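# Place the small beaker inside the drying oven

## Task

Get the small beaker into the drying oven, resting there on its own after the robot has let go of it.

## Robot and tools

ROBOT. Two six-joint arms, left_arm and right_arm, each with a two-finger 140 mm gripper whose fingers can fold under sideways or tip-first pressure. Each arm sits on its own carriage on one floor track that runs along y at x = 0: left_rail carries left_arm and is always the one toward +y; right_rail carries right_arm. An arm base stands at x = 0, y = its carriage position_m, z = 0.04 m, facing +x. The carriages must stay roughly 0.7 to 0.78 m apart or more, or the clearance check halts them.

FRAME. All positions are in metres in a table-fixed frame: table top is z = 0, +z up, +x the way the arms face, +y to the arms' left, y = 0 at mid-track. The table edge is at x = 0.17. end_effector_position is the point between the closed pads; the fingertips extend about 33 mm past it when the gap is 40 mm or less, about 9 mm when wide open. The fingers point along the gripper's +z and close along its y; a camera block sticks out about 10 cm along the gripper's +x. Orientation comes as end_effector_quat_wxyz. Reported hand positions can be a few cm off.

execute_actions(actions, cameras). actions is a list holding one action (or empty, which just returns state plus all camera images). An action may have:
- rows: up to 15 rows, each applied for one 1/30 s step. Every row has 18 numbers in [-1, 1], one shared list for both arms: left_arm shoulder pan, shoulder lift, elbow, wrist 1, wrist 2, wrist 3, gripper position, force_limit, speed; then the same nine for right_arm. The six joint numbers are offsets, not poses, measured from the Joint targets in force when the action begins (each row counts from there, not from the previous row). Scale: 1.0 equals 1.481 rad for pan and lift, 2.222 rad for elbow and the three wrists. Joint ranges: elbow -3.142 to 3.142 rad, all others -6.283 to 6.283. Gripper position is absolute: +1 fully open (140 mm), about -0.8 pads touch, -1 closes until blocked. force_limit -1 to +1 sets grip force (roughly 14 N to 58 N on a slow close; faster closes grip harder). speed -1 to +1 sets finger speed (about 30 to 250 mm/s). Both default to +1. To leave a gripper alone, repeat its last three numbers; 0 is itself a command.
- steps: 1 to 450 control steps, default 15; after the rows end the arms keep heading to the last row's target.
- until: ends early when rail conditions hold, e.g. {"right_rail": {"position_status": ["!=", "moving"]}} or {"all": {"status": "ended"}}. Numbers need a comparison (=, !=, <, <=, >, >=).
- left_rail / right_rail: position_m is an absolute carriage goal along y in metres (left_rail -0.8 to 1.5, right_rail -1.5 to 0.8); speed_m_s 0.01 to 1; acceleration_factor 0.1 to 1; or {"stop": true}. A carriage carries its arm's pose with it. Let it arrive before precise hand moves.
cameras: list of names, ["all"] or [].

move(target, speed, blend, stop_force, zero, blocking, cameras). Drives all joints together along a planned path. target is one 18-number row (same layout and scale as above) or a list of up to 15 rows; every row's joint numbers are offsets from the same current Joint targets. speed is rad/s for the joint with farthest to go, 0.01 to 3.14, default 0.5 (one value or one per target). blend, in rad, rounds corners in a list. stop_force (4 to 120 N) ends an arm's path when its wrist sensor feels that push; use a slow speed when probing for contact, and omit it when moving away from something pressed. zero (default true) re-zeroes before the move. blocking=false returns after about 0.5 s while the move continues; then use wait or stop before new rows or moves. The result adds a move: line: done, off_target, moving, held, fault, possibly limits=held.

wait(seconds 0 to 10) lets time pass. stop() brakes a running move (not the carriages). zoom_image(camera, region [x0, y0, x1, y1] in pixels, at most 504 by 504) enlarges part of a camera's latest picture. zero_wrist_force(arm) re-zeroes that wrist sensor. read_manual gives licence text. finished_scene(scene) ends the scene for good; call it only when the beaker sits in the oven unheld.

CAMERAS. cam_high, cam_low, cam_bench, cam_chamber, cam_panel, cam_side, cam_left_wrist, cam_right_wrist, all 672x504.

RESULTS. Joint positions / Joint velocities / Joint targets: per arm, rail metres first, then six joint angles in rad. Joint targets is the base for your next offsets. Tool commands shows current gripper commands. object_status: 0 moving, 1 blocked while opening, 2 blocked while closing (a grip; what you want after -1), 3 reached its goal or pads met (maybe nothing held). position_measured is in counts: 3 open, about 75 = 100 mm, 139 = 60 mm, 200 = 20 mm, 230 pads touching. Wrist force and torque are in the gripper's own axes. Joint torques include the arm's own weight; positive means toward larger angles. Rail fields: position_m, position_status (moving, done, contact_stop, time_out, stopped, stopped_with_arm, stopped_for_other_arm, stopped_for_other_carriage), position_answer (taken / not_taken). Other lines: "joint sent to its limit", "joint command not followed" (clearance check altered the command), MOTOR HOT, fault notices.

AVOID. Never drop the beaker, release it while it moves, or let anything leave the table (track and the metal strip beside it count as off). External force near 150 N on an arm, or joint torque at its limit (pan/lift 297, elbow 135, wrists 48.6 N m), freezes that arm for 10 s. Arms are stiff: aim only slightly past any firm contact, approach slowly. Keep the two arms and their grippers from touching each other. Long holds of load or outstretched poses heat motors toward a 30 to 60 s lockout. Big joint changes may need several calls, since joint speed is capped.

Each tool is called by a JSON object that holds its "api" and its "payload".

## Session

Scene 1 succeeded. I'll take the initial state and images for scene 2.

{"api": "execute_actions", "payload": {"actions": []}}

Scene clock: 0.00 s.
left_arm: end_effector_position=(+0.3563, +1.3103, +0.5790) position_measured=3 object_status=3 end_effector_quat_wxyz=(+0.000, +0.000, +1.000, +0.000) | right_arm: end_effector_position=(+0.3563, -1.1584, +0.5790) position_measured=3 object_status=3 end_effector_quat_wxyz=(+0.000, +0.000, +1.000, +0.000)
Joint positions: left_arm=[1.232 -0.281 -2.157 1.821 -1.235 -1.571 -0.28] | right_arm=[-1.237 -0.281 -2.157 1.821 -1.235 -1.571 -0.28]
Joint velocities: within noise
Joint torques (N m): no reading
Wrist force (N): no reading
Wrist torque (N m): no reading
Wrist force, peak (N): no reading
Joint targets: left_arm=[1.232 -0.281 -2.157 1.821 -1.235 -1.571 -0.280] | right_arm=[-1.237 -0.281 -2.157 1.821 -1.235 -1.571 -0.280]
Tool commands: left_gripper/position=+1.0 left_gripper/force_limit=+1.0 left_gripper/speed=+1.0 right_gripper/position=+1.0 right_gripper/force_limit=+1.0 right_gripper/speed=+1.0
left_rail: position_m=1.232 position_status=done
right_rail: position_m=-1.237 position_status=done
camera_calibration:
cam_left_wrist: T_world_to_cam=[[0.0298824, 0.999255, -0.024413, -1.29428], [0.929583, -0.018805, 0.368132, -0.529046], [0.367399, -0.0336945, -0.929453, 0.632152], [0, 0, 0, 1]] pos_world=[0.298216, 1.30466, 0.750717]
cam_right_wrist: T_world_to_cam=[[-0.00148614, 0.999133, -0.041607, 1.19626], [0.933962, 0.0162559, 0.357002, -0.525641], [0.357369, -0.0383288, -0.933176, 0.554454], [0, 0, 0, 1]] pos_world=[0.294562, -1.16542, 0.754831]

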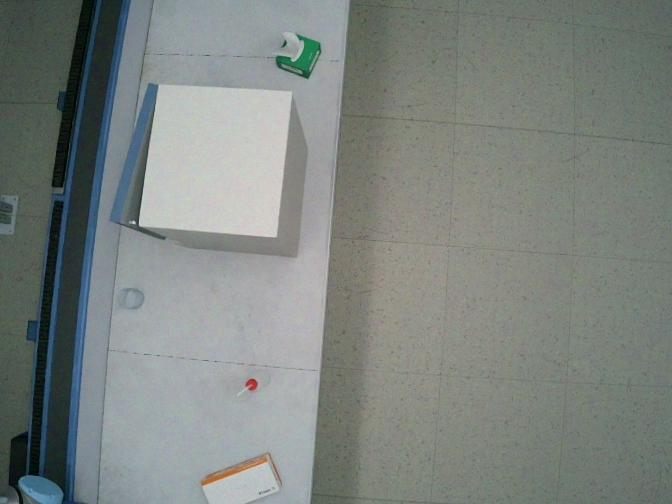

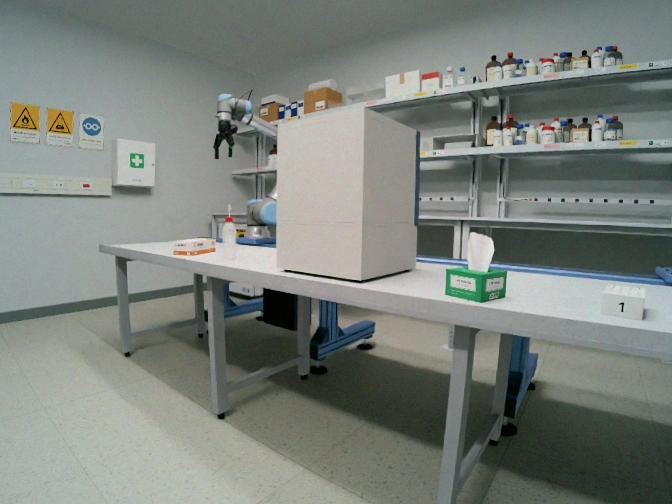

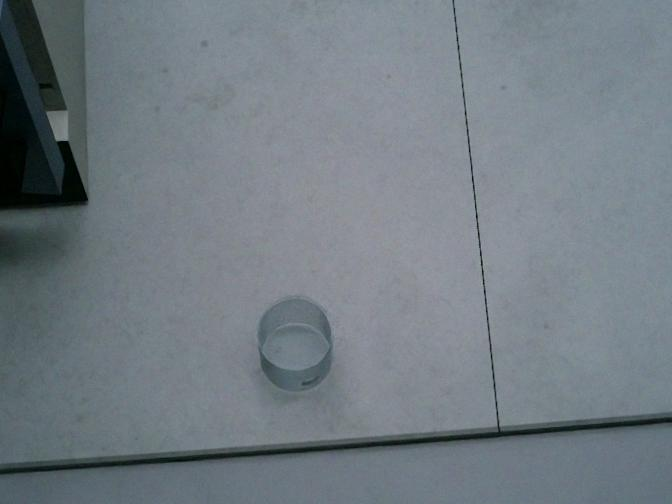

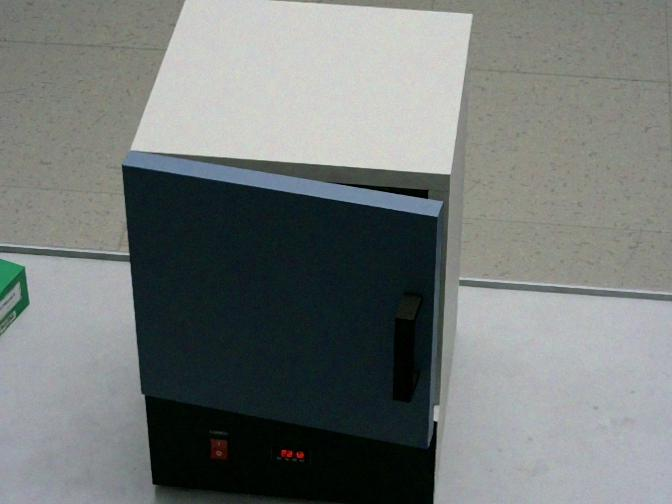

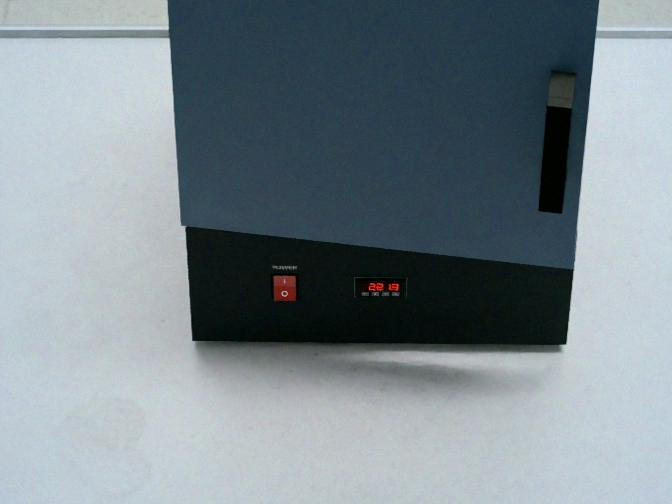

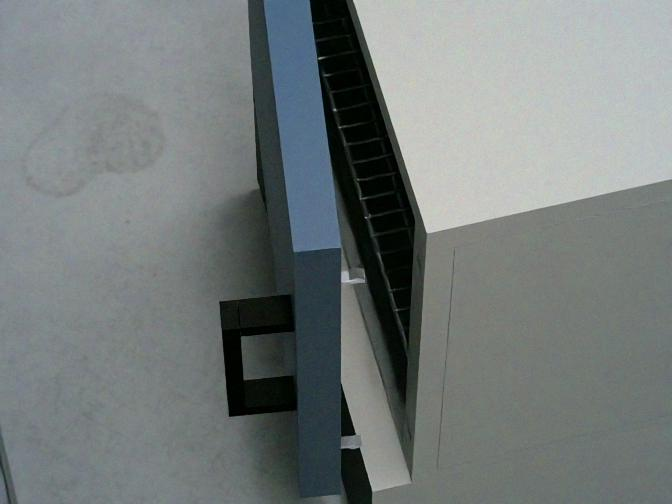

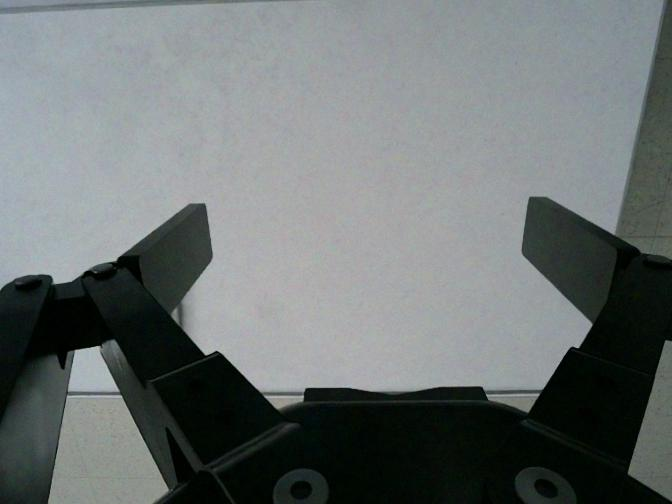

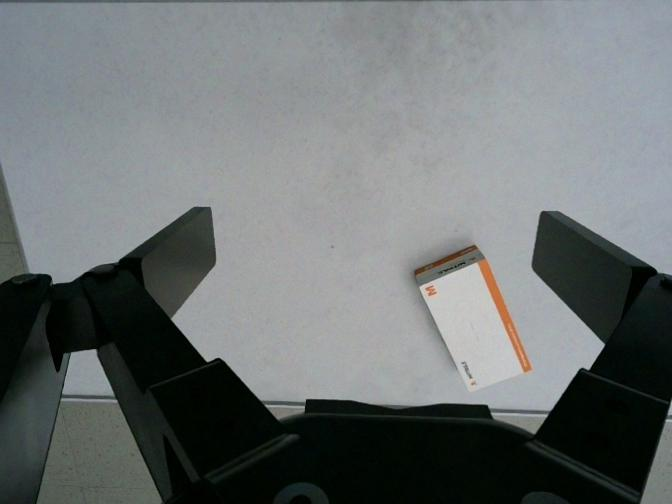

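{"api": "zoom_image", "payload": {"camera": "cam_panel", "region": [160, 200, 600, 370]}}

{"api": "zoom_image", "payload": {"camera": "cam_bench", "region": [220, 260, 380, 420]}}

{"api": "zoom_image", "payload": {"camera": "cam_side", "region": [200, 180, 480, 504]}}

{"api": "zoom_image", "payload": {"camera": "cam_bench", "region": [0, 0, 140, 240]}}

{"api": "zoom_image", "payload": {"camera": "cam_chamber", "region": [110, 130, 490, 504]}}

Scaled by 1.145 from the camera's 672x504 image, which has a finer 960x720 frame.

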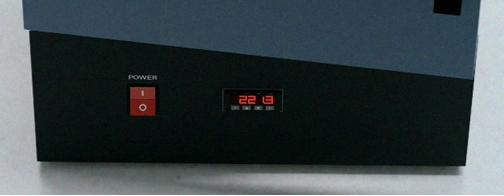

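Scaled by 3.150 from the camera's 672x504 image, which has a finer 960x720 frame.

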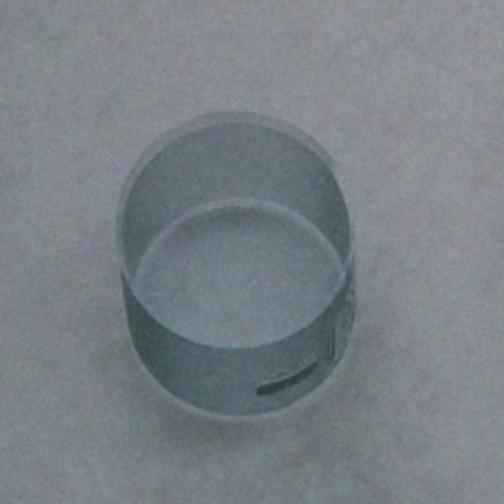

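Scaled by 1.556 from the camera's 672x504 image, which has a finer 960x720 frame.

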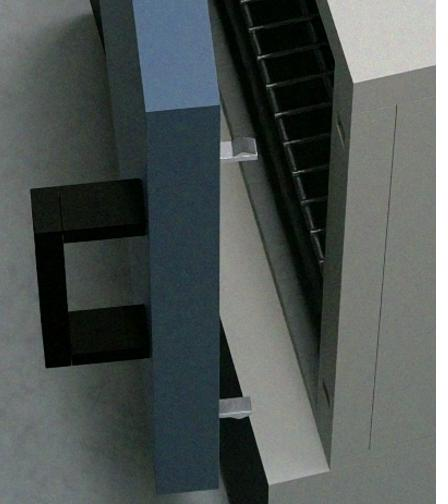

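Scaled by 2.100 from the camera's 672x504 image, which has a finer 960x720 frame.

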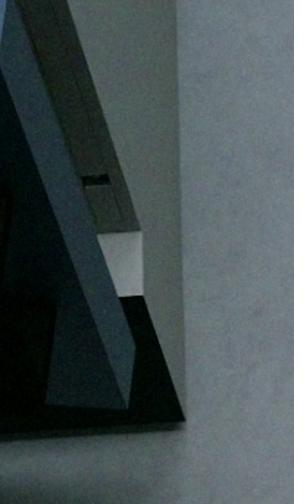

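Scaled by 1.326 from the camera's 672x504 image, which has a finer 960x720 frame.

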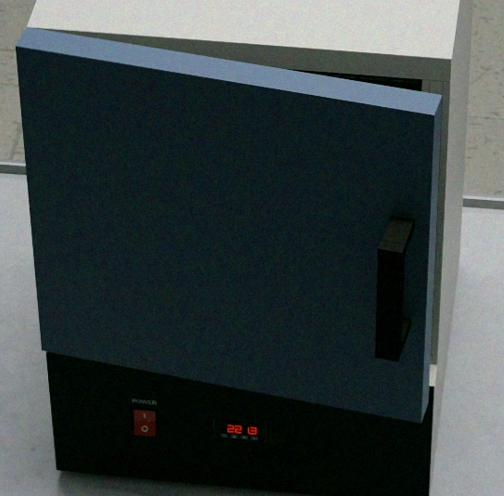

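{"api": "move", "payload": {"target": [0, 0, 0, 0, 0, 0, 1, 1, 1, 0.63714, 0.42392, -0.26538, -0.01713, 0, -0.28236, -1, 0, 0], "speed": 0.9, "blocking": false}}

{"api": "execute_actions", "payload": {"actions": [{"right_rail": {"position_m": -0.66}, "steps": 150, "until": {"all": {"status": "ended"}}}], "cameras": ["cam_right_wrist", "cam_bench", "cam_side"]}}

Scene clock: 4.33 s.
left_arm: end_effector_position=(+0.3563, +1.3103, +0.5790) position_measured=3 object_status=3 end_effector_quat_wxyz=(+0.000, +0.000, +1.000, +0.000) | right_arm: end_effector_position=(+0.4186, -1.0748, +0.6235) position_measured=99 object_status=0 end_effector_quat_wxyz=(+0.000, -0.209, +0.978, +0.000) end_effector_velocity=(+0.192, +0.359, +0.125) end_effector_angular_velocity=(+0.000, +0.002, +1.462)
Joint positions: left_arm=[1.232 -0.281 -2.157 1.821 -1.235 -1.571 -0.28] | right_arm=[-1.237 -0.029 -1.987 1.661 -1.246 -1.571 -0.45]
Joint velocities: left_arm=[within noise] | right_arm=[0 0.879 0.587 -0.549 -0.035 0 -0.583]
Joint torques (N m): left_arm=[1.8 -0.37 -49.23 -4.5 -0.13 0.11] | right_arm=[17.59 16.39 -66.2 -8.55 -0.2 -3.43]
Wrist force (N): left_arm=[1.0 0.1 -0.1] | right_arm=[0.4 -1.4 -0.1]
Wrist torque (N m): left_arm=[0.01 -0.22 0.00] | right_arm=[-0.29 -0.10 0.14]
Wrist force, peak (N): left_arm=[1.1 -0.6 -0.9] | right_arm=[2.4 -2.0 1.6]
Joint targets: left_arm=[1.232 -0.281 -2.157 1.821 -1.235 -1.571 -0.280] | right_arm=[-1.237 0.087 -1.912 1.591 -1.250 -1.571 -0.525]
Tool commands: left_gripper/position=+1.0 left_gripper/force_limit=+1.0 left_gripper/speed=+1.0 right_gripper/position=-1.0 right_gripper/force_limit=+0.0 right_gripper/speed=+0.0
left_rail: position_m=1.232 position_status=done
right_rail: position_m=-1.237 position_status=done
move: running; right_arm: the shoulder pan is farthest, 0.691 rad from its target

Scene clock: 5.57 s.
left_arm: end_effector_position=(+0.3563, +1.3103, +0.5790) position_measured=3 object_status=3 end_effector_quat_wxyz=(+0.000, +0.000, +1.000, +0.000) | right_arm: end_effector_position=(+0.4381, -0.1576, +0.6599) position_measured=233 object_status=3 end_effector_quat_wxyz=(+0.000, +0.707, -0.707, +0.000) end_effector_velocity=(+0.000, +0.342, -0.001) end_effector_angular_velocity=(-0.001, +0.001, +0.002)
Joint positions: left_arm=[1.232 -0.281 -2.157 1.821 -1.235 -1.571 -0.28] | right_arm=[-0.721 0.663 -1.529 1.231 -1.273 -1.571 -0.908]
Joint velocities: left_arm=[within noise] | right_arm=[0.34 0.002 0.003 -0.002 0 0 0]
Joint torques (N m): left_arm=[0.91 0.69 -48.8 -4.63 -0.13 -0.03] | right_arm=[7.72 -41.28 -62.45 -8.02 -0.11 -2.18]
Wrist force (N): left_arm=[0.5 -0.1 0.0] | right_arm=[-1.3 0.3 0.5]
Wrist torque (N m): left_arm=[-0.02 -0.11 0.00] | right_arm=[0.08 0.15 0.05]
Wrist force, peak (N): left_arm=[1.1 0.1 0.4] | right_arm=[2.1 -3.3 0.0]
Joint targets: left_arm=[1.232 -0.281 -2.157 1.821 -1.235 -1.571 -0.280] | right_arm=[-0.705 0.663 -1.529 1.231 -1.273 -1.571 -0.908]
Tool commands: left_gripper/position=+1.0 left_gripper/force_limit=+1.0 left_gripper/speed=+1.0 right_gripper/position=-1.0 right_gripper/force_limit=+0.0 right_gripper/speed=+0.0
left_rail: position_m=1.232 position_status=done
right_rail: position_m=-0.721 position_m_goal=-0.660 position_status=moving position_answer=taken
earlier move: done
camera_calibration:
cam_right_wrist: T_world_to_cam=[[-0.999141, -0.00155959, -0.0414213, 0.478916], [-0.0162546, 0.933994, 0.356918, -0.0861929], [0.0381306, 0.357284, -0.933217, 0.841315], [0, 0, 0, 1]] pos_world=[0.445024, -0.219338, 0.835731]
Images, in order (width x height): cam_bench 672x504, cam_side 672x504, cam_right_wrist 672x504.

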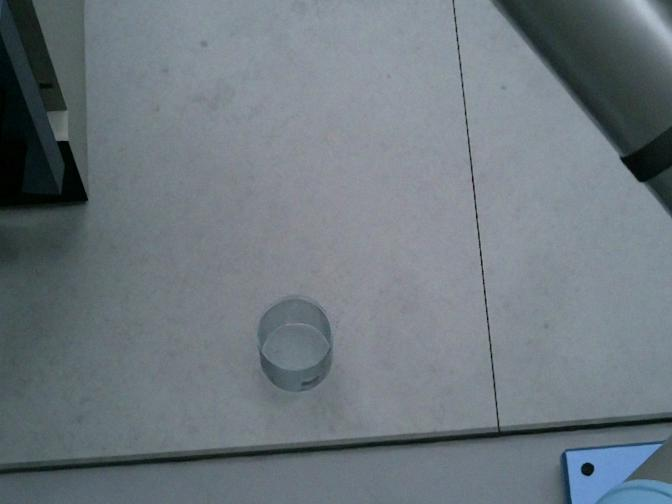

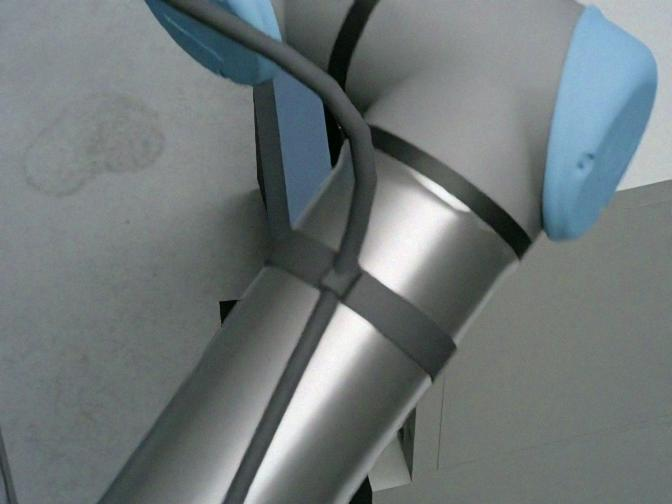

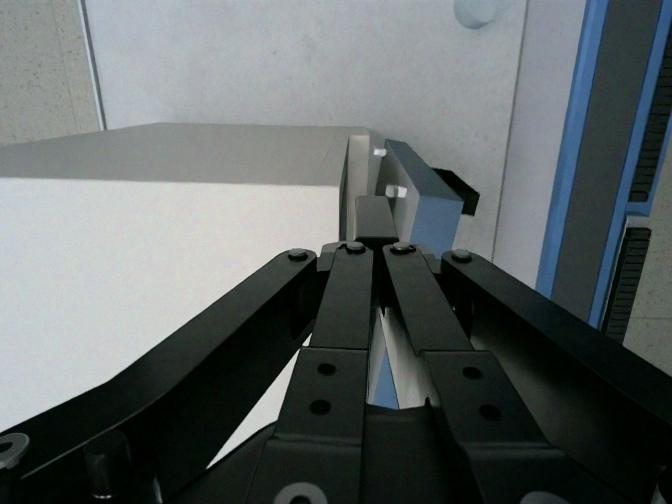

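{"api": "move", "payload": {"target": [[0,0,0,0,0,0,1,1,1,0,-0.02656,0.12401,-0.1063,0,0,-1,0,0],[0,0,0,0,0,0,1,1,1,0.02423,-0.03038,0.13286,-0.11261,0,0.01615,-1,0,0],[0,0,0,0,0,0,1,1,1,0.09455,-0.04422,0.14195,-0.11248,0,0.06302,-1,0,0],[0,0,0,0,0,0,1,1,1,0.19358,-0.02783,0.13116,-0.11261,0,0.12902,-1,0,0],[0,0,0,0,0,0,1,1,1,0.28122,0.03891,0.08431,-0.11025,0,0.18744,-1,0,0],[0,0,0,0,0,0,1,1,1,0.33845,0.14056,0.00394,-0.09762,0,0.22558,-1,0,0],[0,0,0,0,0,0,1,1,1,0.35438,0.20021,-0.04824,-0.08521,0,0.2362,-1,0,0]], "speed": [0.45, 0.07, 0.2, 0.3, 0.3, 0.35, 0.2], "blend": [0.01, 0.01, 0.03, 0.03, 0.03, 0.03, 0], "stop_force": 30, "cameras": ["cam_right_wrist", "cam_chamber", "cam_panel", "cam_side"]}}

Scene clock: 12.53 s.
left_arm: end_effector_position=(+0.3563, +1.3103, +0.5790) position_measured=3 object_status=3 end_effector_quat_wxyz=(+0.000, +0.000, +1.000, +0.000) | right_arm: end_effector_position=(+0.1712, +0.2320, +0.5198) position_measured=233 object_status=3 end_effector_quat_wxyz=(+0.000, +0.707, -0.707, +0.000)
Joint positions: left_arm=[1.232 -0.281 -2.157 1.821 -1.235 -1.571 -0.28] | right_arm=[-0.66 1.188 -1.232 1.124 -1.462 -1.571 -0.383]
Joint torques (N m): left_arm=[-0.67 2.86 -48.24 -4.8 0.22 -0.2] | right_arm=[10.57 -64.62 -64.34 -1.14 -0.6 1.86]
Wrist force (N): left_arm=[1.0 0.1 -0.2] | right_arm=[1.1 -0.7 0.8]
Wrist torque (N m): left_arm=[0.02 -0.22 0.00] | right_arm=[-0.02 -0.14 -0.05]
Wrist force, peak (N): left_arm=[1.3 0.1 -0.4] | right_arm=[2.4 -2.2 -12.1]
Joint targets: left_arm=[1.232 -0.281 -2.157 1.821 -1.235 -1.571 -0.280] | right_arm=[-0.660 1.188 -1.232 1.124 -1.462 -1.571 -0.383]
left_rail: position_m=1.232 position_status=done
right_rail: position_m=-0.660 position_status=done
move: done
camera_calibration:
cam_right_wrist: T_world_to_cam=[[-0.999138, -0.00197431, -0.0414639, 0.20725], [-0.016652, 0.93404, 0.356781, -0.404252], [0.0380245, 0.357164, -0.933267, 0.581621], [0, 0, 0, 1]] pos_world=[0.178224, 0.170262, 0.695631]
Images, in order (width x height): cam_chamber 672x504, cam_panel 672x504, cam_side 672x504, cam_right_wrist 672x504.

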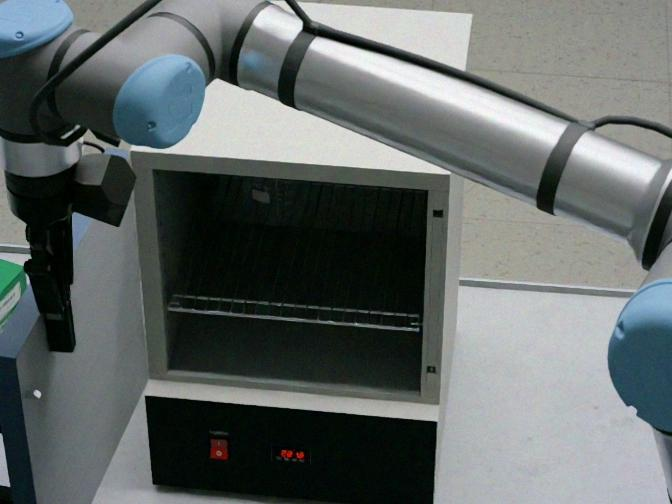

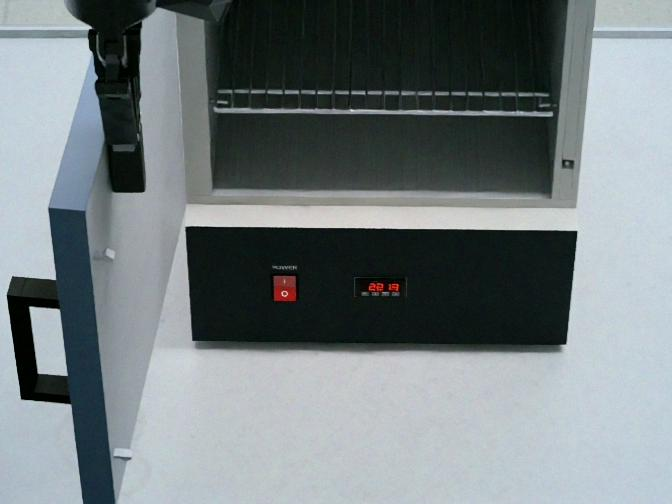

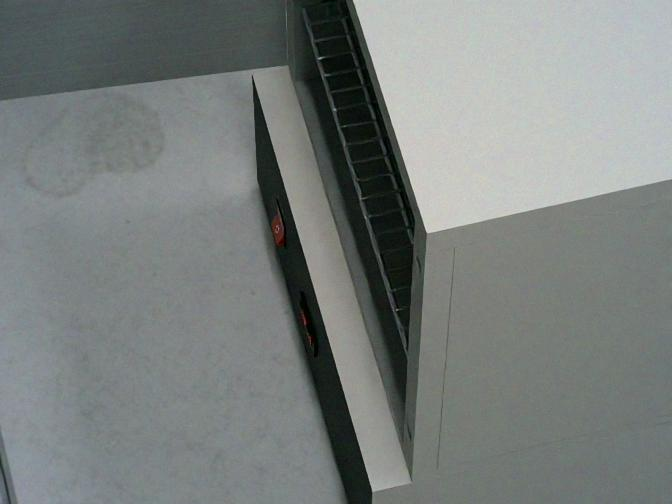

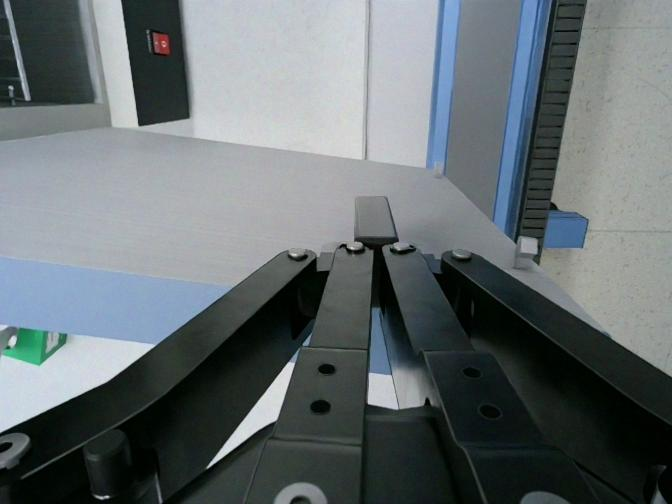

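{"api": "zoom_image", "payload": {"camera": "cam_chamber", "region": [140, 160, 450, 390]}}

{"api": "zoom_image", "payload": {"camera": "cam_panel", "region": [200, 0, 600, 240]}}

Scaled by 1.626 from the camera's 672x504 image, which has a finer 960x720 frame.

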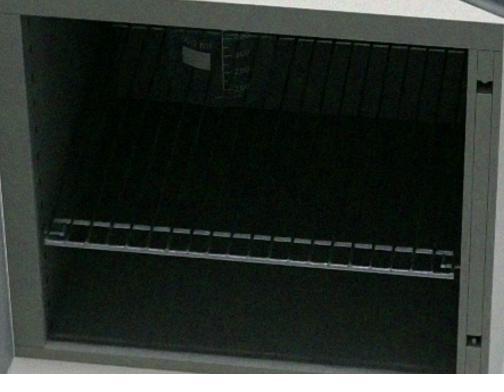

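Scaled by 1.260 from the camera's 672x504 image, which has a finer 960x720 frame.

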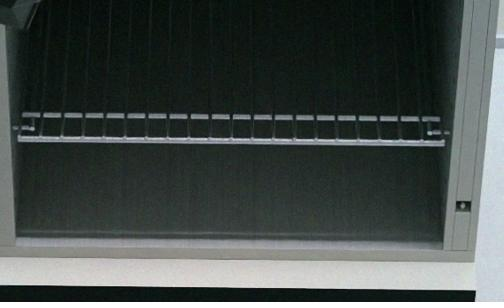

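{"api": "move", "payload": {"target": [[0, 0, 0, 0, 0, 0, 1, 1, 1, -0.01594, -0.05965, 0.05218, -0.01242, 0, -0.01062, 0.743, 0, -0.75], [0, 0, 0, 0, 0, 0, 1, 1, 1, 0.24799, -0.01009, 0.60795, -0.74366, -0.45759, 0.71387, 0.743, 0, -0.75]], "speed": [0.5, 1.1], "blend": [0.06, 0], "blocking": false}}

{"api": "execute_actions", "payload": {"actions": [{"right_rail": {"position_m": -0.937}, "steps": 70}], "cameras": ["cam_right_wrist", "cam_bench"]}}

Scene clock: 15.50 s.
left_arm: end_effector_position=(+0.3563, +1.3103, +0.5790) position_measured=3 object_status=3 end_effector_quat_wxyz=(+0.000, +0.000, +1.000, +0.000) | right_arm: end_effector_position=(+0.1742, +0.1884, +0.4949) position_measured=197 object_status=0 end_effector_quat_wxyz=(-0.012, +0.692, -0.721, +0.015) end_effector_velocity=(+0.015, -0.002, -0.278) end_effector_angular_velocity=(-0.035, -0.402, -0.447)
Joint positions: left_arm=[1.232 -0.281 -2.157 1.821 -1.235 -1.571 -0.28] | right_arm=[-0.66 1.18 -1.313 1.276 -1.545 -1.607 -0.349]
Joint velocities: left_arm=[within noise] | right_arm=[0 0.139 -0.031 0.557 -0.625 -0.391 0.582]
Joint torques (N m): left_arm=[2.3 1.47 -48.32 -4.46 0.21 0.07] | right_arm=[27.89 -67.64 -26.16 -12.46 -7.13 6.27]
Wrist force (N): left_arm=[0.4 0.1 0.1] | right_arm=[1.7 -1.5 -2.4]
Wrist torque (N m): left_arm=[0.02 -0.08 0.00] | right_arm=[-0.26 -0.37 -0.21]
Wrist force, peak (N): left_arm=[1.4 -0.5 0.2] | right_arm=[2.6 -0.2 -2.2]
Joint targets: left_arm=[1.232 -0.281 -2.157 1.821 -1.235 -1.571 -0.280] | right_arm=[-0.660 1.202 -1.314 1.357 -1.644 -1.667 -0.254]
Tool commands: left_gripper/position=+1.0 left_gripper/force_limit=+1.0 left_gripper/speed=+1.0 right_gripper/position=+0.743 right_gripper/force_limit=+0.0 right_gripper/speed=-0.75
left_rail: position_m=1.232 position_status=done
right_rail: position_m=-0.660 position_status=done
move: running; path passed 1 of 2 targets; blend cut to 0.058 rad at target 1; right_arm: the wrist 1 is farthest, 1.570 rad from its target

Scene clock: 17.47 s.
left_arm: end_effector_position=(+0.3563, +1.3103, +0.5790) position_measured=3 object_status=3 end_effector_quat_wxyz=(+0.000, +0.000, +1.000, +0.000) | right_arm: end_effector_position=(+0.1239, -0.3821, +0.1304) position_measured=36 object_status=3 end_effector_quat_wxyz=(+0.498, -0.076, +0.863, +0.044)
Joint positions: left_arm=[1.232 -0.281 -2.157 1.821 -1.235 -1.571 -0.28] | right_arm=[-0.937 1.556 -1.247 2.475 -3.115 -2.587 1.203]
Joint torques (N m): left_arm=[1.7 -1.51 -49.02 -4.82 -0.23 -0.11] | right_arm=[10.66 -34.03 -11.35 -8.9 -6.29 2.29]
Wrist force (N): left_arm=[0.6 0.1 -0.5] | right_arm=[-1.1 0.9 1.9]
Wrist torque (N m): left_arm=[0.01 -0.12 0.00] | right_arm=[0.08 -0.29 -0.37]
Wrist force, peak (N): left_arm=[0.8 -0.6 -0.7] | right_arm=[1.1 -1.4 3.0]
Joint targets: left_arm=[1.232 -0.281 -2.157 1.821 -1.235 -1.571 -0.280] | right_arm=[-0.937 1.556 -1.247 2.475 -3.115 -2.588 1.203]
Tool commands: left_gripper/position=+1.0 left_gripper/force_limit=+1.0 left_gripper/speed=+1.0 right_gripper/position=+0.743 right_gripper/force_limit=+0.0 right_gripper/speed=-0.75
left_rail: position_m=1.232 position_status=done
right_rail: position_m=-0.937 position_status=done
earlier move: done; blend cut to 0.058 rad at target 1
camera_calibration:
cam_right_wrist: T_world_to_cam=[[-0.139387, 0.989985, -0.0223654, 0.412651], [0.152742, 0.0438102, 0.987295, -0.135796], [0.978387, 0.1342, -0.157319, 0.136416], [0, 0, 0, 1]] pos_world=[-0.0552082, -0.420876, 0.164761]
Images, in order (width x height): cam_bench 672x504, cam_right_wrist 672x504.

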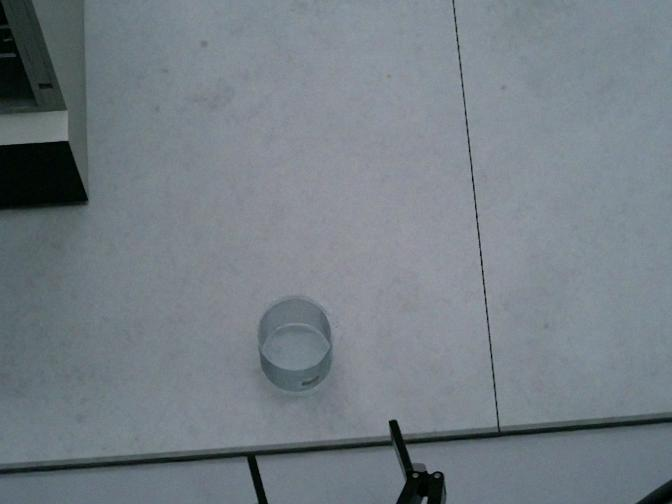

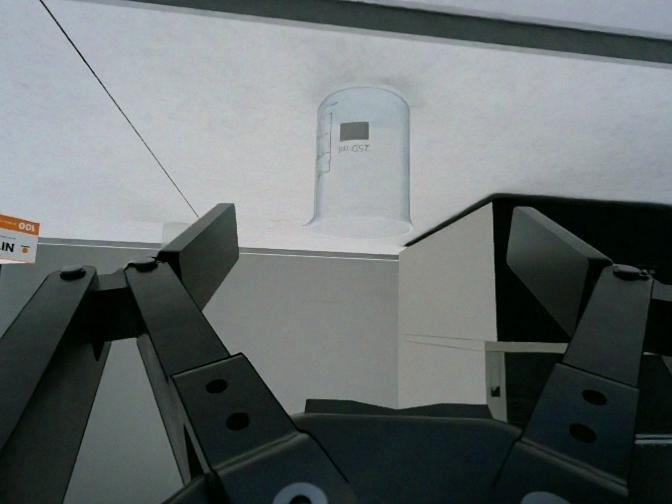

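{"api": "move", "payload": {"target": [0, 0, 0, 0, 0, 0, 1, 1, 1, -0.14895, 0.16824, -0.0074, -0.23452, 0.04465, -0.1569, 0.743, 0, -0.75], "speed": 0.55, "stop_force": 25, "cameras": ["cam_right_wrist", "cam_bench"]}}

Scene clock: 21.20 s.
left_arm: end_effector_position=(+0.3563, +1.3103, +0.5790) position_measured=3 object_status=3 end_effector_quat_wxyz=(+0.000, +0.000, +1.000, +0.000) | right_arm: end_effector_position=(+0.2365, -0.3651, +0.0654) position_measured=36 object_status=3 end_effector_quat_wxyz=(+0.498, -0.076, +0.863, +0.044)
Joint positions: left_arm=[1.232 -0.281 -2.157 1.821 -1.235 -1.571 -0.28] | right_arm=[-0.937 1.335 -0.998 2.458 -3.636 -2.488 0.854]
Joint torques (N m): left_arm=[2.01 1.25 -48.15 -4.36 0.1 -0.53] | right_arm=[-9.04 -42.36 -21.15 -9.87 1.86 -2.47]
Wrist force (N): left_arm=[0.4 0.2 -0.7] | right_arm=[-1.0 1.1 2.6]
Wrist torque (N m): left_arm=[0.03 -0.09 -0.01] | right_arm=[0.09 -0.33 -0.25]
Wrist force, peak (N): left_arm=[1.0 -0.7 0.0] | right_arm=[-1.4 0.6 4.0]
Joint targets: left_arm=[1.232 -0.281 -2.157 1.821 -1.235 -1.571 -0.280] | right_arm=[-0.937 1.335 -0.998 2.458 -3.636 -2.488 0.854]
left_rail: position_m=1.232 position_status=done
right_rail: position_m=-0.937 position_status=done
move: done
camera_calibration:
cam_right_wrist: T_world_to_cam=[[-0.138967, 0.990047, -0.0222502, 0.409937], [0.152688, 0.0436207, 0.987311, -0.0896294], [0.978455, 0.133807, -0.15723, 0.0136557], [0, 0, 0, 1]] pos_world=[0.0572917, -0.403775, 0.0997604]
Images, in order (width x height): cam_bench 672x504, cam_right_wrist 672x504.

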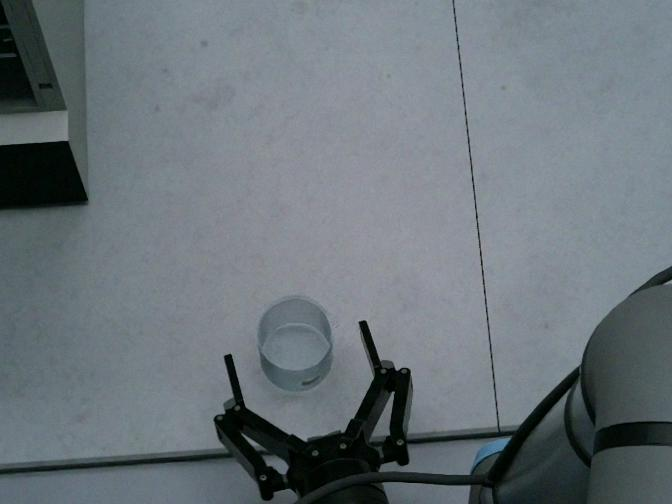

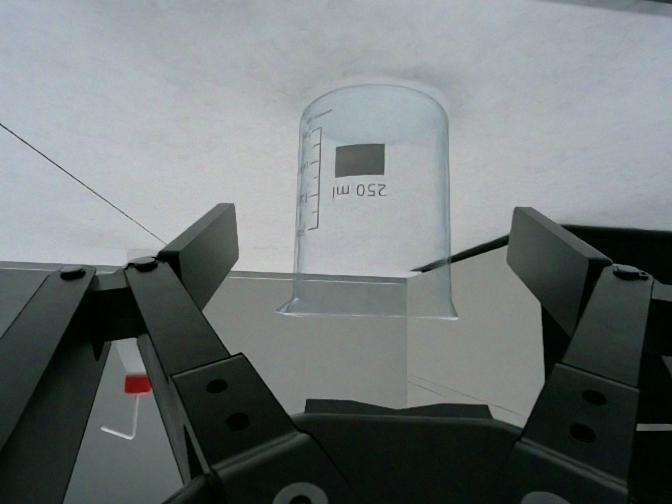

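{"api": "execute_actions", "payload": {"actions": [{"rows": [[0,0,0,0,0,0,1,1,1,0,0,0,0,0,0,0.24,-0.8,0],[0,0,0,0,0,0,1,1,1,0,0,0,0,0,0,0.24,-0.8,0],[0,0,0,0,0,0,1,1,1,0,0,0,0,0,0,0.24,-0.8,0],[0,0,0,0,0,0,1,1,1,0,0,0,0,0,0,0.24,-0.8,0],[0,0,0,0,0,0,1,1,1,0,0,0,0,0,0,0.24,-0.8,0],[0,0,0,0,0,0,1,1,1,0,0,0,0,0,0,0.24,-0.8,0],[0,0,0,0,0,0,1,1,1,0,0,0,0,0,0,0.24,-0.8,0],[0,0,0,0,0,0,1,1,1,0,0,0,0,0,0,0.24,-0.8,0],[0,0,0,0,0,0,1,1,1,0,0,0,0,0,0,0.24,-0.8,0],[0,0,0,0,0,0,1,1,1,0,0,0,0,0,0,0.24,-0.8,0],[0,0,0,0,0,0,1,1,1,0,0,0,0,0,0,-1,-0.8,-1]], "steps": 35}]}}

Scene clock: 22.87 s.
left_arm: end_effector_position=(+0.3563, +1.3103, +0.5790) position_measured=3 object_status=3 end_effector_quat_wxyz=(+0.000, +0.000, +1.000, +0.000) | right_arm: end_effector_position=(+0.2365, -0.3651, +0.0654) position_measured=124 object_status=2 end_effector_quat_wxyz=(+0.498, -0.076, +0.863, +0.044)
Joint positions: left_arm=[1.232 -0.281 -2.157 1.821 -1.235 -1.571 -0.28] | right_arm=[-0.937 1.335 -0.998 2.458 -3.636 -2.488 0.854]
Joint torques (N m): left_arm=[3.28 0.97 -48.32 -3.98 -0.25 0.02] | right_arm=[-8.05 -45.33 -17.8 -5.16 1.63 -1.94]
Wrist force (N): left_arm=[0.1 0.0 -0.3] | right_arm=[-4.1 0.4 -3.3]
Wrist torque (N m): left_arm=[0.00 -0.04 0.00] | right_arm=[0.02 -0.42 -0.25]
Wrist force, peak (N): left_arm=[1.0 0.2 -0.9] | right_arm=[-5.0 0.3 -3.2]
Joint targets: left_arm=[1.232 -0.281 -2.157 1.821 -1.235 -1.571 -0.280] | right_arm=[-0.937 1.335 -0.998 2.458 -3.636 -2.488 0.854]
left_rail: position_m=1.232 position_status=done
right_rail: position_m=-0.937 position_status=done

{"api": "move", "payload": {"target": [[0,0,0,0,0,0,1,1,1,0,-0.1035,0.00284,0.06614,0,0,-1,-0.8,-1],[0,0,0,0,0,0,1,1,1,-0.02372,-0.11076,-0.34165,0.39907,0.00923,-0.02084,-1,-0.8,-1],[0,0,0,0,0,0,1,1,1,-0.16776,-0.01459,-0.4281,0.34336,0.07347,-0.12657,-1,-0.8,-1]], "speed": [0.25, 0.65, 0.3], "blend": [0.04, 0.03, 0], "stop_force": 20, "cameras": ["cam_right_wrist", "cam_chamber", "cam_side"]}}

Scene clock: 28.13 s.
left_arm: end_effector_position=(+0.3563, +1.3103, +0.5790) position_measured=3 object_status=3 end_effector_quat_wxyz=(+0.000, +0.000, +1.000, +0.000) | right_arm: end_effector_position=(+0.5592, -0.0011, +0.3917) position_measured=124 object_status=2 end_effector_quat_wxyz=(+0.498, -0.076, +0.863, +0.043)
Joint positions: left_arm=[1.232 -0.281 -2.157 1.821 -1.235 -1.571 -0.28] | right_arm=[-0.937 1.086 -1.02 1.507 -2.873 -2.325 0.573]
Joint torques (N m): left_arm=[0.36 0.85 -47.08 -4.38 -0.46 -0.79] | right_arm=[-9.86 -79.32 -59.63 -9.52 2.14 -2.31]
Wrist force (N): left_arm=[1.3 -0.1 -0.1] | right_arm=[-0.7 1.1 2.5]
Wrist torque (N m): left_arm=[-0.02 -0.30 0.00] | right_arm=[0.08 -0.17 -0.22]
Wrist force, peak (N): left_arm=[1.3 -0.1 -0.1] | right_arm=[-2.3 0.4 5.9]
Joint targets: left_arm=[1.232 -0.281 -2.157 1.821 -1.235 -1.571 -0.280] | right_arm=[-0.937 1.086 -1.020 1.507 -2.873 -2.325 0.573]
left_rail: position_m=1.232 position_status=done
right_rail: position_m=-0.937 position_status=done
move: done
camera_calibration:
cam_right_wrist: T_world_to_cam=[[-0.138868, 0.990061, -0.0222534, 0.101631], [0.152694, 0.0436088, 0.987311, -0.477041], [0.978468, 0.133708, -0.157232, -0.299486], [0, 0, 0, 1]] pos_world=[0.379992, -0.0397741, 0.42616]
Images, in order (width x height): cam_chamber 672x504, cam_side 672x504, cam_right_wrist 672x504.

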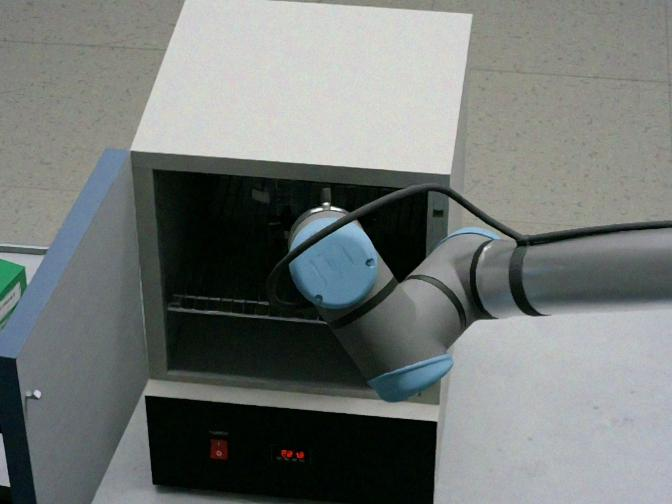

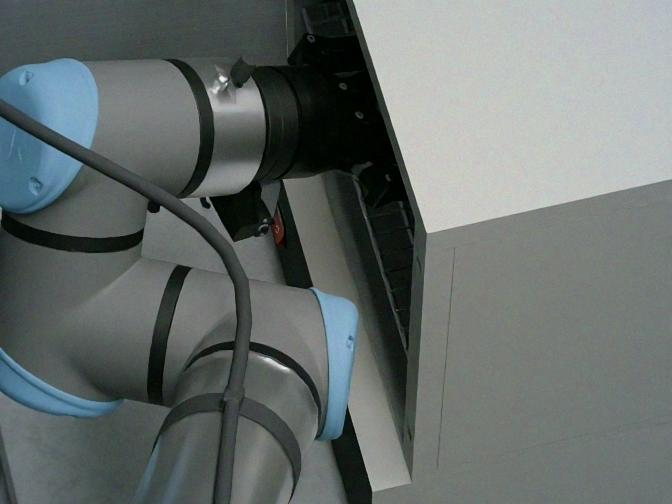

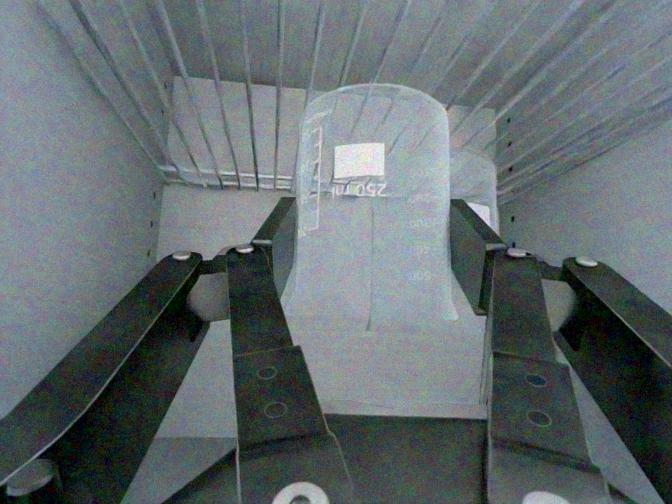

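{"api": "move", "payload": {"target": [[0,0,0,0,0,0,1,1,1,0,0.00763,0.00422,-0.00931,0,0,-1,-0.8,-1],[0,0,0,0,0,0,1,1,1,0,0.0218,0.01207,-0.0266,0,0,-1,-0.8,-1]], "speed": [0.07, 0.035], "blend": [0.005, 0], "stop_force": 8, "cameras": ["cam_right_wrist"]}}

Scene clock: 30.43 s.
left_arm: end_effector_position=(+0.3563, +1.3103, +0.5790) position_measured=3 object_status=3 end_effector_quat_wxyz=(+0.000, +0.000, +1.000, +0.000) | right_arm: end_effector_position=(+0.5593, -0.0009, +0.3688) position_measured=124 object_status=2 end_effector_quat_wxyz=(+0.498, -0.076, +0.863, +0.043)
Joint positions: left_arm=[1.232 -0.281 -2.157 1.821 -1.235 -1.571 -0.28] | right_arm=[-0.937 1.086 -1.001 1.523 -2.907 -2.325 0.573]
Joint torques (N m): left_arm=[1.03 1.72 -47.69 -3.9 0.21 -0.67] | right_arm=[-6.43 -96.19 -53.63 -0.53 2.18 -1.47]
Wrist force (N): left_arm=[0.8 -0.2 0.1] | right_arm=[-5.3 0.3 -1.6]
Wrist torque (N m): left_arm=[-0.04 -0.17 0.00] | right_arm=[0.00 -0.28 -0.22]
Wrist force, peak (N): left_arm=[1.3 0.2 -0.1] | right_arm=[-14.1 -1.2 -9.3]
Joint targets: left_arm=[1.232 -0.281 -2.157 1.821 -1.235 -1.571 -0.280] | right_arm=[-0.937 1.086 -1.001 1.523 -2.907 -2.325 0.573]
left_rail: position_m=1.232 position_status=done
right_rail: position_m=-0.937 position_status=done
move: contact (right_arm); path passed 1 of 2 targets; right_arm: the wrist 1 is farthest, 0.025 rad from its target
camera_calibration:
cam_right_wrist: T_world_to_cam=[[-0.138868, 0.990061, -0.0222534, 0.100935], [0.152694, 0.0436088, 0.987311, -0.454357], [0.978468, 0.133708, -0.157232, -0.303227], [0, 0, 0, 1]] pos_world=[0.380092, -0.0395741, 0.40316]
Images, in order (width x height): cam_right_wrist 672x504.

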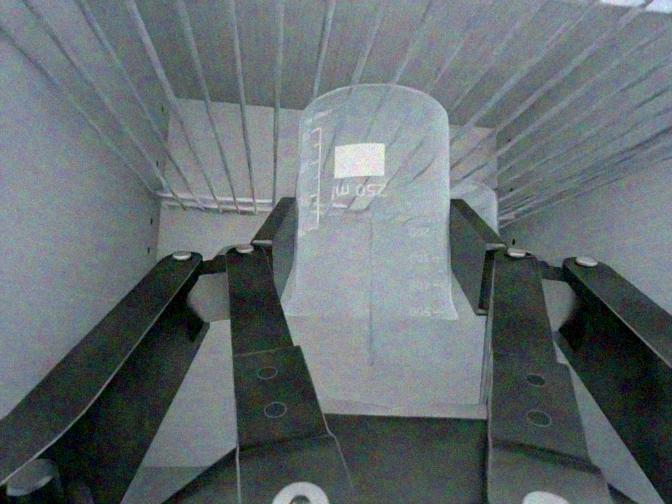

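{"api": "move", "payload": {"target": [[0,0,0,0,0,0,1,1,1,0,0,0,0,0,0,0.421,-0.8,-0.6],[0,0,0,0,0,0,1,1,1,0.14404,-0.09588,0.08687,0.05509,-0.06424,0.10573,0.421,-0.8,-0.6]], "speed": [0.3, 0.32], "cameras": ["cam_right_wrist", "cam_panel"]}}

Scene clock: 35.33 s.
left_arm: end_effector_position=(+0.3563, +1.3103, +0.5790) position_measured=3 object_status=3 end_effector_quat_wxyz=(+0.000, +0.000, +1.000, +0.000) | right_arm: end_effector_position=(+0.3452, -0.0388, +0.3700) position_measured=76 object_status=3 end_effector_quat_wxyz=(+0.498, -0.076, +0.863, +0.044)
Joint positions: left_arm=[1.232 -0.281 -2.157 1.821 -1.235 -1.571 -0.28] | right_arm=[-0.937 1.3 -1.143 1.715 -2.785 -2.468 0.808]
Joint torques (N m): left_arm=[1.8 0.95 -48.25 -4.21 -0.39 -0.29] | right_arm=[8.44 -89.66 -35.73 -0.97 -5.59 2.54]
Wrist force (N): left_arm=[0.5 0.2 -0.3] | right_arm=[-1.2 0.8 2.8]
Wrist torque (N m): left_arm=[0.04 -0.11 -0.01] | right_arm=[0.01 -0.28 -0.36]
Wrist force, peak (N): left_arm=[1.3 0.2 0.1] | right_arm=[-3.4 0.4 5.5]
Joint targets: left_arm=[1.232 -0.281 -2.157 1.821 -1.235 -1.571 -0.280] | right_arm=[-0.937 1.300 -1.143 1.716 -2.785 -2.468 0.808]
left_rail: position_m=1.232 position_status=done
right_rail: position_m=-0.937 position_status=done
move: done
camera_calibration:
cam_right_wrist: T_world_to_cam=[[-0.138855, 0.990065, -0.022169, 0.108816], [0.152705, 0.043524, 0.987313, -0.421202], [0.978468, 0.133708, -0.157232, -0.0884672], [0, 0, 0, 1]] pos_world=[0.165992, -0.0775741, 0.40436]
Images, in order (width x height): cam_panel 672x504, cam_right_wrist 672x504.

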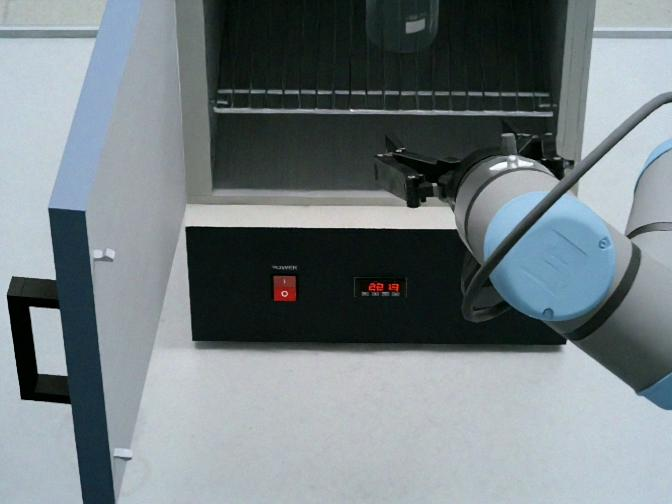

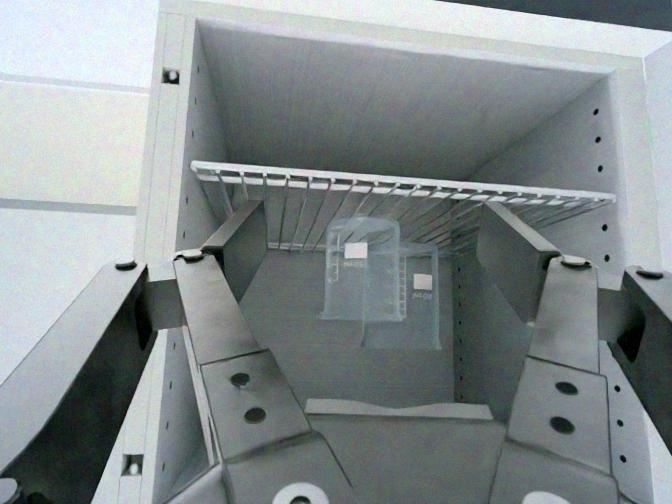

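{"api": "move", "payload": {"target": [0, 0, 0, 0, 0, 0, 1, 1, 1, -0.10883, -0.12341, -0.32416, 0.69499, 0.4037, 0.07009, -1, 0, 0], "speed": 1.5, "blocking": false}}

{"api": "execute_actions", "payload": {"actions": [{"right_rail": {"position_m": -0.46}, "steps": 150, "until": {"right_rail": {"position_status": ["!=", "moving"]}}}], "cameras": ["cam_right_wrist", "cam_high"]}}

Scene clock: 36.77 s.
left_arm: end_effector_position=(+0.3563, +1.3103, +0.5790) position_measured=3 object_status=3 end_effector_quat_wxyz=(+0.000, +0.000, +1.000, +0.000) | right_arm: end_effector_position=(+0.3447, -0.0020, +0.4123) position_measured=172 object_status=0 end_effector_quat_wxyz=(+0.407, -0.104, +0.906, +0.043) end_effector_velocity=(-0.041, +0.081, +0.192) end_effector_angular_velocity=(-0.217, +0.876, +0.157)
Joint positions: left_arm=[1.232 -0.281 -2.157 1.821 -1.235 -1.571 -0.28] | right_arm=[-0.937 1.264 -1.184 1.558 -2.459 -2.273 0.843]
Joint velocities: left_arm=[within noise] | right_arm=[0 -0.15 -0.169 -0.661 1.396 0.821 0.146]
Joint torques (N m): left_arm=[1.84 0 -47.76 -4.27 -0.09 -0.15] | right_arm=[-6.01 -95.76 -68.13 3.87 5.6 2.54]
Wrist force (N): left_arm=[0.5 0.1 0.1] | right_arm=[-0.9 1.6 2.9]
Wrist torque (N m): left_arm=[0.02 -0.11 0.00] | right_arm=[0.24 -0.22 -0.38]
Wrist force, peak (N): left_arm=[1.4 0.1 -0.2] | right_arm=[-1.5 1.4 3.0]
Joint targets: left_arm=[1.232 -0.281 -2.157 1.821 -1.235 -1.571 -0.280] | right_arm=[-0.937 1.245 -1.205 1.472 -2.262 -2.164 0.861]
Tool commands: left_gripper/position=+1.0 left_gripper/force_limit=+1.0 left_gripper/speed=+1.0 right_gripper/position=-1.0 right_gripper/force_limit=+0.0 right_gripper/speed=+0.0
left_rail: position_m=1.232 position_status=done
right_rail: position_m=-0.937 position_status=done
move: running; right_arm: the wrist 1 is farthest, 1.219 rad from its target

Scene clock: 38.13 s.
left_arm: end_effector_position=(+0.3563, +1.3103, +0.5790) position_measured=3 object_status=3 end_effector_quat_wxyz=(+0.000, +0.000, +1.000, +0.000) | right_arm: end_effector_position=(+0.1808, +0.3440, +0.6600) position_measured=233 object_status=3 end_effector_quat_wxyz=(+0.000, -0.087, +0.996, +0.000) end_effector_velocity=(+0.000, +0.079, +0.000) end_effector_angular_velocity=(+0.000, +0.002, -0.001)
Joint positions: left_arm=[1.232 -0.281 -2.157 1.821 -1.235 -1.571 -0.28] | right_arm=[-0.464 1.139 -1.326 0.995 -1.24 -1.571 0.964]
Joint velocities: left_arm=[within noise] | right_arm=[0.079 -0.001 0 -0.001 0.002 0.002 0]
Joint torques (N m): left_arm=[0.43 -0.26 -48.19 -4.12 -0.77 -0.41] | right_arm=[-7.34 -84.34 -61.79 -0.44 3.5 2.2]
Wrist force (N): left_arm=[0.6 0.2 -0.1] | right_arm=[0.5 1.3 0.2]
Wrist torque (N m): left_arm=[0.04 -0.14 -0.01] | right_arm=[0.29 -0.12 -0.10]
Wrist force, peak (N): left_arm=[1.1 0.2 0.0] | right_arm=[-1.1 1.2 2.7]
Joint targets: left_arm=[1.232 -0.281 -2.157 1.821 -1.235 -1.571 -0.280] | right_arm=[-0.461 1.139 -1.326 0.995 -1.240 -1.571 0.964]
Tool commands: left_gripper/position=+1.0 left_gripper/force_limit=+1.0 left_gripper/speed=+1.0 right_gripper/position=-1.0 right_gripper/force_limit=+0.0 right_gripper/speed=+0.0
left_rail: position_m=1.232 position_status=done
right_rail: position_m=-0.464 position_m_goal=-0.460 position_status=moving position_answer=taken
earlier move: done
camera_calibration:
cam_right_wrist: T_world_to_cam=[[-0.175092, 0.983677, -0.0414922, -0.265157], [0.916934, 0.17827, 0.357005, -0.467607], [0.358575, 0.024463, -0.93318, 0.728578], [0, 0, 0, 1]] pos_world=[0.121088, 0.326366, 0.835831]
Images, in order (width x height): cam_high 672x504, cam_right_wrist 672x504.

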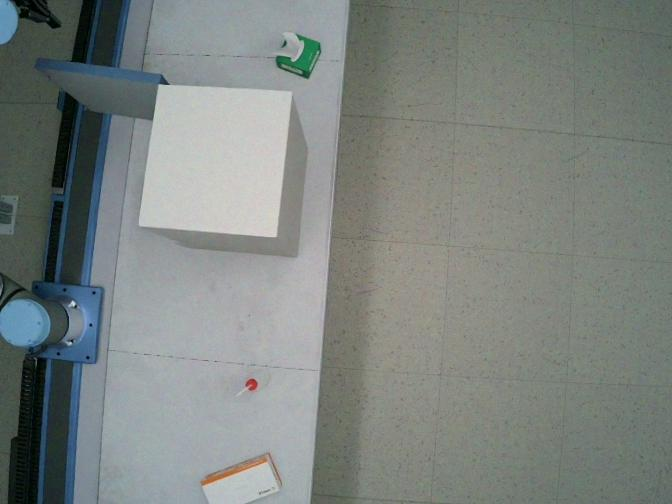

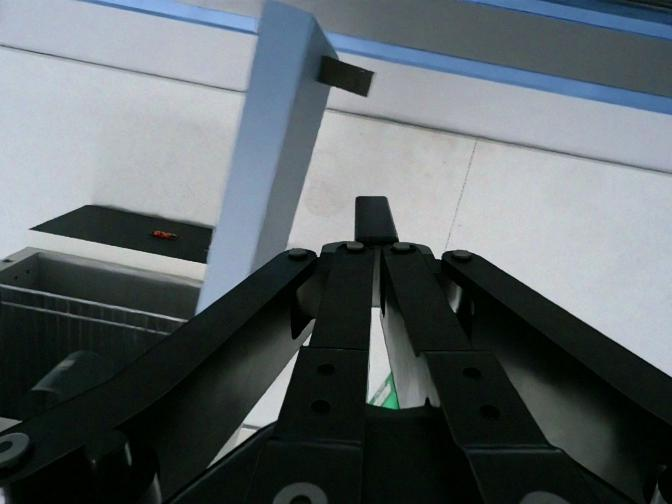

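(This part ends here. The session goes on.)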